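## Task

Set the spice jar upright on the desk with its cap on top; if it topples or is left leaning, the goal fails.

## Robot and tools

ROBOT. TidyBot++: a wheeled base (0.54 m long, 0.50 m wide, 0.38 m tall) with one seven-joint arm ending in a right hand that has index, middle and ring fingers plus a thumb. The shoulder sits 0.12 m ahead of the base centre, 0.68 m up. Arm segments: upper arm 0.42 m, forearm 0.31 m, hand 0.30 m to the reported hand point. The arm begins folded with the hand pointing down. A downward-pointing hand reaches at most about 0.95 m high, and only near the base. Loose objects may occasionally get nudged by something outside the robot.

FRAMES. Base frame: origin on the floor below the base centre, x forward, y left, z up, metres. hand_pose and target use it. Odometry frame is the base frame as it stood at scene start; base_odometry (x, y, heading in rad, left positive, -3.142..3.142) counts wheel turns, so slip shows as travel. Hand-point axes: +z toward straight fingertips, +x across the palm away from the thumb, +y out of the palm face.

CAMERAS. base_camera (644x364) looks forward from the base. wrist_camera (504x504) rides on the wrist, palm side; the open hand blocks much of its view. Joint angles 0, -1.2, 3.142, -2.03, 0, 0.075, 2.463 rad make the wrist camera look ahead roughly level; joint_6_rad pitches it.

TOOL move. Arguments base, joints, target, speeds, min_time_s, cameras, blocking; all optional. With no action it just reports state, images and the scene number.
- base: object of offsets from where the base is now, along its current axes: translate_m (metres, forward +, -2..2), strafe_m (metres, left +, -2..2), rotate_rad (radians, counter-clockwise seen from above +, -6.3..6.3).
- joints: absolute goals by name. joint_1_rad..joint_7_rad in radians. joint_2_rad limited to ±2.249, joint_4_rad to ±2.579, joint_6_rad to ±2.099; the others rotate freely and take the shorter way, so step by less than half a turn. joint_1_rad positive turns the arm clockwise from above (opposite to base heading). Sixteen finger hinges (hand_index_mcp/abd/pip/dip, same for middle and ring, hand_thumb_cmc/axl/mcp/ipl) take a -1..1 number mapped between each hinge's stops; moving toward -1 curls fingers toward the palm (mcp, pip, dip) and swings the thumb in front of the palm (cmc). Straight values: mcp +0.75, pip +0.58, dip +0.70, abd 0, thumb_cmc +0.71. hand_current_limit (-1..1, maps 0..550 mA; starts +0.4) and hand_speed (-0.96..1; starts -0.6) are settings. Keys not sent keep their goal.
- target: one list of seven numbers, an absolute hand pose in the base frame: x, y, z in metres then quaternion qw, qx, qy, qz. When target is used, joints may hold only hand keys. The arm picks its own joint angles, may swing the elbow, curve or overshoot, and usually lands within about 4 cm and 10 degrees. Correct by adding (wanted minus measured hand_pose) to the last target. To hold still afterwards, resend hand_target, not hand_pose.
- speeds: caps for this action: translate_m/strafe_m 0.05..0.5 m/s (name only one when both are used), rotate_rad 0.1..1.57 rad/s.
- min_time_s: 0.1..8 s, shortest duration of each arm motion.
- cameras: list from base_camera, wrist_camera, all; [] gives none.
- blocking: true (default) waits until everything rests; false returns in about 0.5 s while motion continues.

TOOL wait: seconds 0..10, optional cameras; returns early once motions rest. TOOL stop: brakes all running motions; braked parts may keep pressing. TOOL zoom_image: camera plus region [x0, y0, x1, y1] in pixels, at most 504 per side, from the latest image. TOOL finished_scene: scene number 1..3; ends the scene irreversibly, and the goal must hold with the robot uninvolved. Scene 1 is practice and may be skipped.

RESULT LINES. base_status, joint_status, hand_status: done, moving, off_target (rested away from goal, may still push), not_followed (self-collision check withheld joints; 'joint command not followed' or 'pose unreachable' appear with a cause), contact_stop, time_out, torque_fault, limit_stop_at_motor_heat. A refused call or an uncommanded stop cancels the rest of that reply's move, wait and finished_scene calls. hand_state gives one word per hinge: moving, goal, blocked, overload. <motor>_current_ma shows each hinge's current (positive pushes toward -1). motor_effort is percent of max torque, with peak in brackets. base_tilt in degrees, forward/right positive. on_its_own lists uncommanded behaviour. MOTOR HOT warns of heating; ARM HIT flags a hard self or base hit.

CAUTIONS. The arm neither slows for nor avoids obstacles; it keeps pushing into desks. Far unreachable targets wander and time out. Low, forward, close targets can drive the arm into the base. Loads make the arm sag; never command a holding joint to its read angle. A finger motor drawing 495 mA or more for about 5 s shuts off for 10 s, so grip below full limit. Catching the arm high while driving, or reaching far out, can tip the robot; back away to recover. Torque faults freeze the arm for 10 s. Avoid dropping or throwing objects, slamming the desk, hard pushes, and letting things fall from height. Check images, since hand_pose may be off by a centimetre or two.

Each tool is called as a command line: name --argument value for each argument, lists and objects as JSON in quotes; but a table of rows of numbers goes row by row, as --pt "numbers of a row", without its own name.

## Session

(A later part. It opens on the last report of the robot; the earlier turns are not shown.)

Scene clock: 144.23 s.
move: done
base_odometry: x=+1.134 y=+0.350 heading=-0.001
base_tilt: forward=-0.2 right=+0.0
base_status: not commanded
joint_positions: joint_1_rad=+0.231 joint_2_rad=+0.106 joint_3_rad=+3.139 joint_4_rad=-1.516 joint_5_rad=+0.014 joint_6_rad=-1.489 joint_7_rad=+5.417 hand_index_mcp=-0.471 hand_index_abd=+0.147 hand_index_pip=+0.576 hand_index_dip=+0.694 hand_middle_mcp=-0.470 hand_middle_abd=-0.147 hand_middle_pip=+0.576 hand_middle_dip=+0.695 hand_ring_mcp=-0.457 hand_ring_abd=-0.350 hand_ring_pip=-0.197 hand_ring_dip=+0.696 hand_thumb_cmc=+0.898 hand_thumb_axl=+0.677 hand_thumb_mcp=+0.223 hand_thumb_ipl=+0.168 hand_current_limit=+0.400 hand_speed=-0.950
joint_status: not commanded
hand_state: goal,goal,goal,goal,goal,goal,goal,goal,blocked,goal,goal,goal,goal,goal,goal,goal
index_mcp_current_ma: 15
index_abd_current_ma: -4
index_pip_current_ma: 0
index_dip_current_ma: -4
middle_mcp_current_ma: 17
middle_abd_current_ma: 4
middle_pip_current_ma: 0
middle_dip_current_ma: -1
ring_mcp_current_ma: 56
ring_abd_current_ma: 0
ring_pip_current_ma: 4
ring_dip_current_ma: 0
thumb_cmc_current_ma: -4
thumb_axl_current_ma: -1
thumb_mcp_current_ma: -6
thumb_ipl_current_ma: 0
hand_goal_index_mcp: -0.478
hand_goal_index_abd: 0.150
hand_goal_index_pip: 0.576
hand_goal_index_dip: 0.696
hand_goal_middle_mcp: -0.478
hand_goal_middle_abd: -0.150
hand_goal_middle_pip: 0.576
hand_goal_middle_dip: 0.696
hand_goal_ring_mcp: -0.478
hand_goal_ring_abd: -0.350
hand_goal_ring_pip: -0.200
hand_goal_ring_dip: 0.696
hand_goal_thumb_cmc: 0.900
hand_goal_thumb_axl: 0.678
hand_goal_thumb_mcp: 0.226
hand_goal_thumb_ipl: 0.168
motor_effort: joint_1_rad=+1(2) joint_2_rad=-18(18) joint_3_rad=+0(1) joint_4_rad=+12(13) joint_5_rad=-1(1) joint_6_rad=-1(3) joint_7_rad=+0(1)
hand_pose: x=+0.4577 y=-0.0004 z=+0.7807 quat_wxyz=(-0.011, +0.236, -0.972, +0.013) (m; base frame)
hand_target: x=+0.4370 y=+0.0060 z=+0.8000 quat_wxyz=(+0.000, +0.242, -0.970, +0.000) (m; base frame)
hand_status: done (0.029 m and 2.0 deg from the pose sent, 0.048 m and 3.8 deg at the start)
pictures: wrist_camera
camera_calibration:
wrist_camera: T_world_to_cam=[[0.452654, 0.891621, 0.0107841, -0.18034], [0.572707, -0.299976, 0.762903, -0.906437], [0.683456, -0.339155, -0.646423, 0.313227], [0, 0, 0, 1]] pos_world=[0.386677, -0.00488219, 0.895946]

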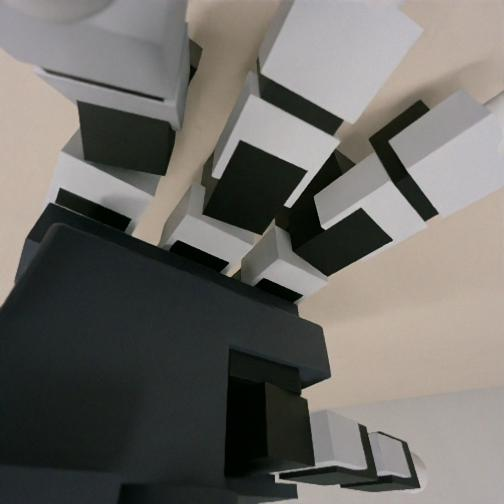

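move --target '[0.415, 0.012, 0.88, 0, -0.2419, 0.9703, 0]' --min_time_s 3 --cameras '["wrist_camera"]'

Scene clock: 151.10 s.
move: done
base_odometry: x=+1.134 y=+0.350 heading=-0.001
base_tilt: forward=-0.2 right=+0.0
base_status: not commanded
joint_positions: joint_1_rad=+0.186 joint_2_rad=+0.073 joint_3_rad=+3.185 joint_4_rad=-1.292 joint_5_rad=+0.014 joint_6_rad=-1.740 joint_7_rad=+5.417 hand_index_mcp=-0.471 hand_index_abd=+0.147 hand_index_pip=+0.576 hand_index_dip=+0.694 hand_middle_mcp=-0.470 hand_middle_abd=-0.147 hand_middle_pip=+0.576 hand_middle_dip=+0.695 hand_ring_mcp=-0.457 hand_ring_abd=-0.350 hand_ring_pip=-0.197 hand_ring_dip=+0.696 hand_thumb_cmc=+0.898 hand_thumb_axl=+0.677 hand_thumb_mcp=+0.223 hand_thumb_ipl=+0.168 hand_current_limit=+0.400 hand_speed=-0.950
joint_status: not commanded
hand_state: goal,goal,goal,goal,goal,goal,goal,goal,blocked,goal,goal,goal,goal,goal,goal,goal
index_mcp_current_ma: 15
index_abd_current_ma: -4
index_pip_current_ma: 0
index_dip_current_ma: -4
middle_mcp_current_ma: 17
middle_abd_current_ma: 4
middle_pip_current_ma: 0
middle_dip_current_ma: -1
ring_mcp_current_ma: 56
ring_abd_current_ma: 0
ring_pip_current_ma: 4
ring_dip_current_ma: 0
thumb_cmc_current_ma: -4
thumb_axl_current_ma: -1
thumb_mcp_current_ma: -6
thumb_ipl_current_ma: 0
hand_goal_index_mcp: -0.478
hand_goal_index_abd: 0.150
hand_goal_index_pip: 0.576
hand_goal_index_dip: 0.696
hand_goal_middle_mcp: -0.478
hand_goal_middle_abd: -0.150
hand_goal_middle_pip: 0.576
hand_goal_middle_dip: 0.696
hand_goal_ring_mcp: -0.478
hand_goal_ring_abd: -0.350
hand_goal_ring_pip: -0.200
hand_goal_ring_dip: 0.696
hand_goal_thumb_cmc: 0.900
hand_goal_thumb_axl: 0.678
hand_goal_thumb_mcp: 0.226
hand_goal_thumb_ipl: 0.168
motor_effort: joint_1_rad=+1(2) joint_2_rad=-16(18) joint_3_rad=+1(1) joint_4_rad=+12(14) joint_5_rad=+0(1) joint_6_rad=+0(2) joint_7_rad=+1(2)
hand_pose: x=+0.4409 y=+0.0042 z=+0.8617 quat_wxyz=(-0.013, +0.234, -0.972, +0.016) (m; base frame)
hand_target: x=+0.4150 y=+0.0120 z=+0.8800 quat_wxyz=(+0.000, +0.242, -0.970, +0.000) (m; base frame)
hand_status: done (0.033 m and 2.5 deg from the pose sent, 0.109 m and 2.0 deg at the start)
pictures: wrist_camera
camera_calibration:
wrist_camera: T_world_to_cam=[[0.456006, 0.88993, 0.00911902, -0.177756], [0.567605, -0.298706, 0.767202, -0.958824], [0.68548, -0.344673, -0.641341, 0.373454], [0, 0, 0, 1]] pos_world=[0.369296, 0.000502732, 0.976744]

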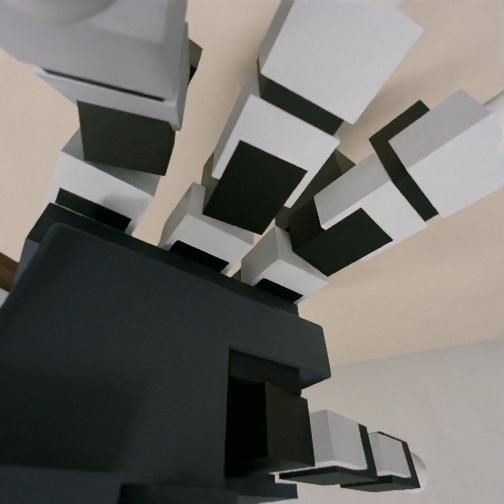

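move --base '{"translate_m":-0.2,"strafe_m":0.1}' --cameras '["wrist_camera"]'

Scene clock: 154.20 s.
move: done
base_odometry: x=+0.934 y=+0.451 heading=-0.001
base_tilt: forward=-0.3 right=+0.0
base_status: done
joint_positions: joint_1_rad=+0.182 joint_2_rad=+0.053 joint_3_rad=+3.191 joint_4_rad=-1.290 joint_5_rad=+0.014 joint_6_rad=-1.749 joint_7_rad=+5.417 hand_index_mcp=-0.470 hand_index_abd=+0.147 hand_index_pip=+0.576 hand_index_dip=+0.694 hand_middle_mcp=-0.469 hand_middle_abd=-0.147 hand_middle_pip=+0.576 hand_middle_dip=+0.695 hand_ring_mcp=-0.457 hand_ring_abd=-0.350 hand_ring_pip=-0.197 hand_ring_dip=+0.696 hand_thumb_cmc=+0.899 hand_thumb_axl=+0.677 hand_thumb_mcp=+0.223 hand_thumb_ipl=+0.168 hand_current_limit=+0.400 hand_speed=-0.950
joint_status: not commanded
hand_state: goal,goal,goal,goal,goal,goal,goal,goal,blocked,goal,goal,goal,goal,goal,goal,goal
index_mcp_current_ma: 17
index_abd_current_ma: -4
index_pip_current_ma: 0
index_dip_current_ma: -3
middle_mcp_current_ma: 19
middle_abd_current_ma: 3
middle_pip_current_ma: 0
middle_dip_current_ma: -1
ring_mcp_current_ma: 55
ring_abd_current_ma: 0
ring_pip_current_ma: 4
ring_dip_current_ma: 0
thumb_cmc_current_ma: -2
thumb_axl_current_ma: -1
thumb_mcp_current_ma: -6
thumb_ipl_current_ma: 0
hand_goal_index_mcp: -0.478
hand_goal_index_abd: 0.150
hand_goal_index_pip: 0.576
hand_goal_index_dip: 0.696
hand_goal_middle_mcp: -0.478
hand_goal_middle_abd: -0.150
hand_goal_middle_pip: 0.576
hand_goal_middle_dip: 0.696
hand_goal_ring_mcp: -0.478
hand_goal_ring_abd: -0.350
hand_goal_ring_pip: -0.200
hand_goal_ring_dip: 0.696
hand_goal_thumb_cmc: 0.900
hand_goal_thumb_axl: 0.678
hand_goal_thumb_mcp: 0.226
hand_goal_thumb_ipl: 0.168
motor_effort: joint_1_rad=+1(2) joint_2_rad=-16(20) joint_3_rad=+1(2) joint_4_rad=+12(14) joint_5_rad=+0(1) joint_6_rad=-1(2) joint_7_rad=+1(2)
hand_pose: x=+0.4352 y=+0.0050 z=+0.8687 quat_wxyz=(-0.019, +0.233, -0.972, +0.018) (m; base frame)
hand_target: x=+0.4150 y=+0.0120 z=+0.8800 quat_wxyz=(+0.000, +0.242, -0.970, +0.000) (m; base frame)
hand_status: not commanded
pictures: wrist_camera
camera_calibration:
wrist_camera: T_world_to_cam=[[0.457424, 0.889154, 0.0129716, -0.179902], [0.557068, -0.297893, 0.7752, -0.963058], [0.693136, -0.347369, -0.631583, 0.370276], [0, 0, 0, 1]] pos_world=[0.362129, 0.00169517, 0.982756]

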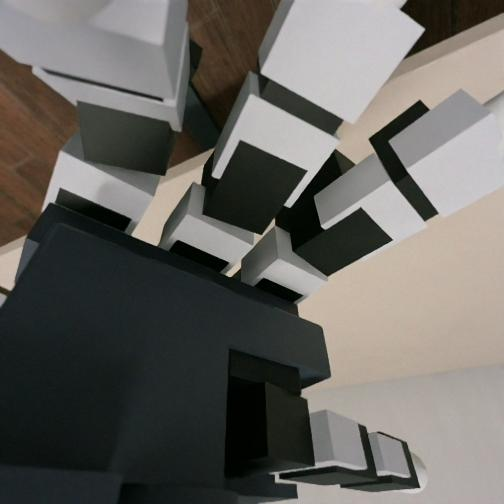

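move --base '{"strafe_m":0.14}' --joints '{"joint_1_rad":0,"joint_2_rad":-1.2,"joint_3_rad":3.142,"joint_4_rad":-2.03,"joint_5_rad":0,"joint_6_rad":-0.7,"joint_7_rad":2.463,"hand_index_mcp":0.754,"hand_middle_mcp":0.754,"hand_ring_mcp":0.754,"hand_index_abd":0,"hand_middle_abd":0,"hand_ring_abd":0,"hand_ring_pip":0.576,"hand_speed":-0.6}' --cameras '["wrist_camera"]'

zoom_image --camera "wrist_camera" --region '[280, 130, 430, 280]'

Scene clock: 160.17 s.
move: done
base_odometry: x=+0.934 y=+0.591 heading=+0.000
base_tilt: forward=-0.3 right=+0.0
base_status: done
joint_positions: joint_1_rad=+0.016 joint_2_rad=-1.183 joint_3_rad=+3.166 joint_4_rad=-1.991 joint_5_rad=+0.014 joint_6_rad=-0.804 joint_7_rad=+2.515 hand_index_mcp=+0.760 hand_index_abd=+0.001 hand_index_pip=+0.576 hand_index_dip=+0.694 hand_middle_mcp=+0.761 hand_middle_abd=+0.000 hand_middle_pip=+0.576 hand_middle_dip=+0.695 hand_ring_mcp=+0.760 hand_ring_abd=+0.000 hand_ring_pip=+0.575 hand_ring_dip=+0.696 hand_thumb_cmc=+0.906 hand_thumb_axl=+0.677 hand_thumb_mcp=+0.223 hand_thumb_ipl=+0.168 hand_current_limit=+0.400 hand_speed=-0.600
joint_status: all done
hand_state: goal,goal,goal,goal,goal,goal,goal,goal,goal,goal,goal,goal,goal,goal,goal,goal
index_mcp_current_ma: 12
index_abd_current_ma: 1
index_pip_current_ma: 0
index_dip_current_ma: -3
middle_mcp_current_ma: 14
middle_abd_current_ma: 0
middle_pip_current_ma: 0
middle_dip_current_ma: -1
ring_mcp_current_ma: 13
ring_abd_current_ma: 0
ring_pip_current_ma: 0
ring_dip_current_ma: 0
thumb_cmc_current_ma: 12
thumb_axl_current_ma: -1
thumb_mcp_current_ma: -6
thumb_ipl_current_ma: 0
hand_goal_index_mcp: 0.754
hand_goal_index_abd: 0.000
hand_goal_index_pip: 0.576
hand_goal_index_dip: 0.696
hand_goal_middle_mcp: 0.754
hand_goal_middle_abd: 0.000
hand_goal_middle_pip: 0.576
hand_goal_middle_dip: 0.696
hand_goal_ring_mcp: 0.754
hand_goal_ring_abd: 0.000
hand_goal_ring_pip: 0.576
hand_goal_ring_dip: 0.696
hand_goal_thumb_cmc: 0.900
hand_goal_thumb_axl: 0.678
hand_goal_thumb_mcp: 0.226
hand_goal_thumb_ipl: 0.168
motor_effort: joint_1_rad=+1(2) joint_2_rad=+15(18) joint_3_rad=+1(2) joint_4_rad=+14(15) joint_5_rad=-1(2) joint_6_rad=+8(9) joint_7_rad=+0(2)
hand_pose: x=+0.2578 y=-0.0825 z=+1.1005 quat_wxyz=(-0.321, -0.650, -0.313, -0.613) (m; base frame)
hand_target: x=+0.2579 y=-0.0698 z=+1.1106 quat_wxyz=(-0.311, -0.625, -0.299, -0.651) (m; base frame)
hand_status: not commanded
pictures: wrist_camera
camera_calibration:
wrist_camera: T_world_to_cam=[[-0.0513324, -0.998576, -0.0145265, -0.0181938], [-0.767385, 0.0487484, -0.639331, 0.856724], [0.639128, -0.021671, -0.768795, 0.801007], [0, 0, 0, 1]] pos_world=[0.144557, -0.0425732, 1.16328]

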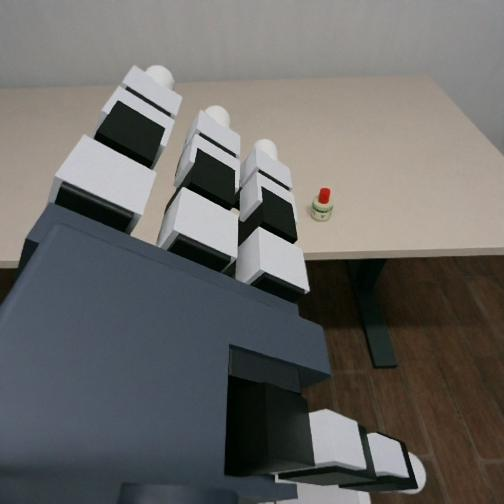

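Scaled by 3.360 from the camera's 504x504 image, which has a finer 720x720 frame.

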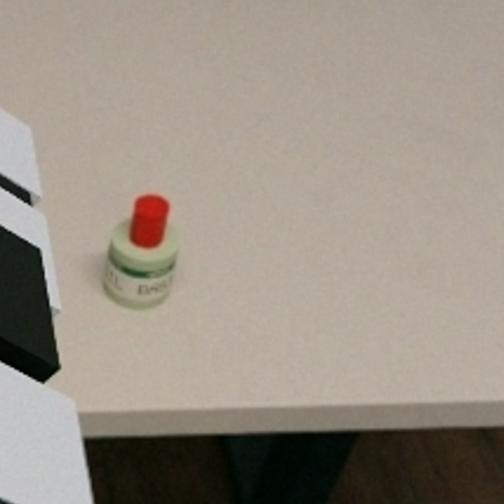

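finished_scene --scene 1

The scene is finished: the task was done.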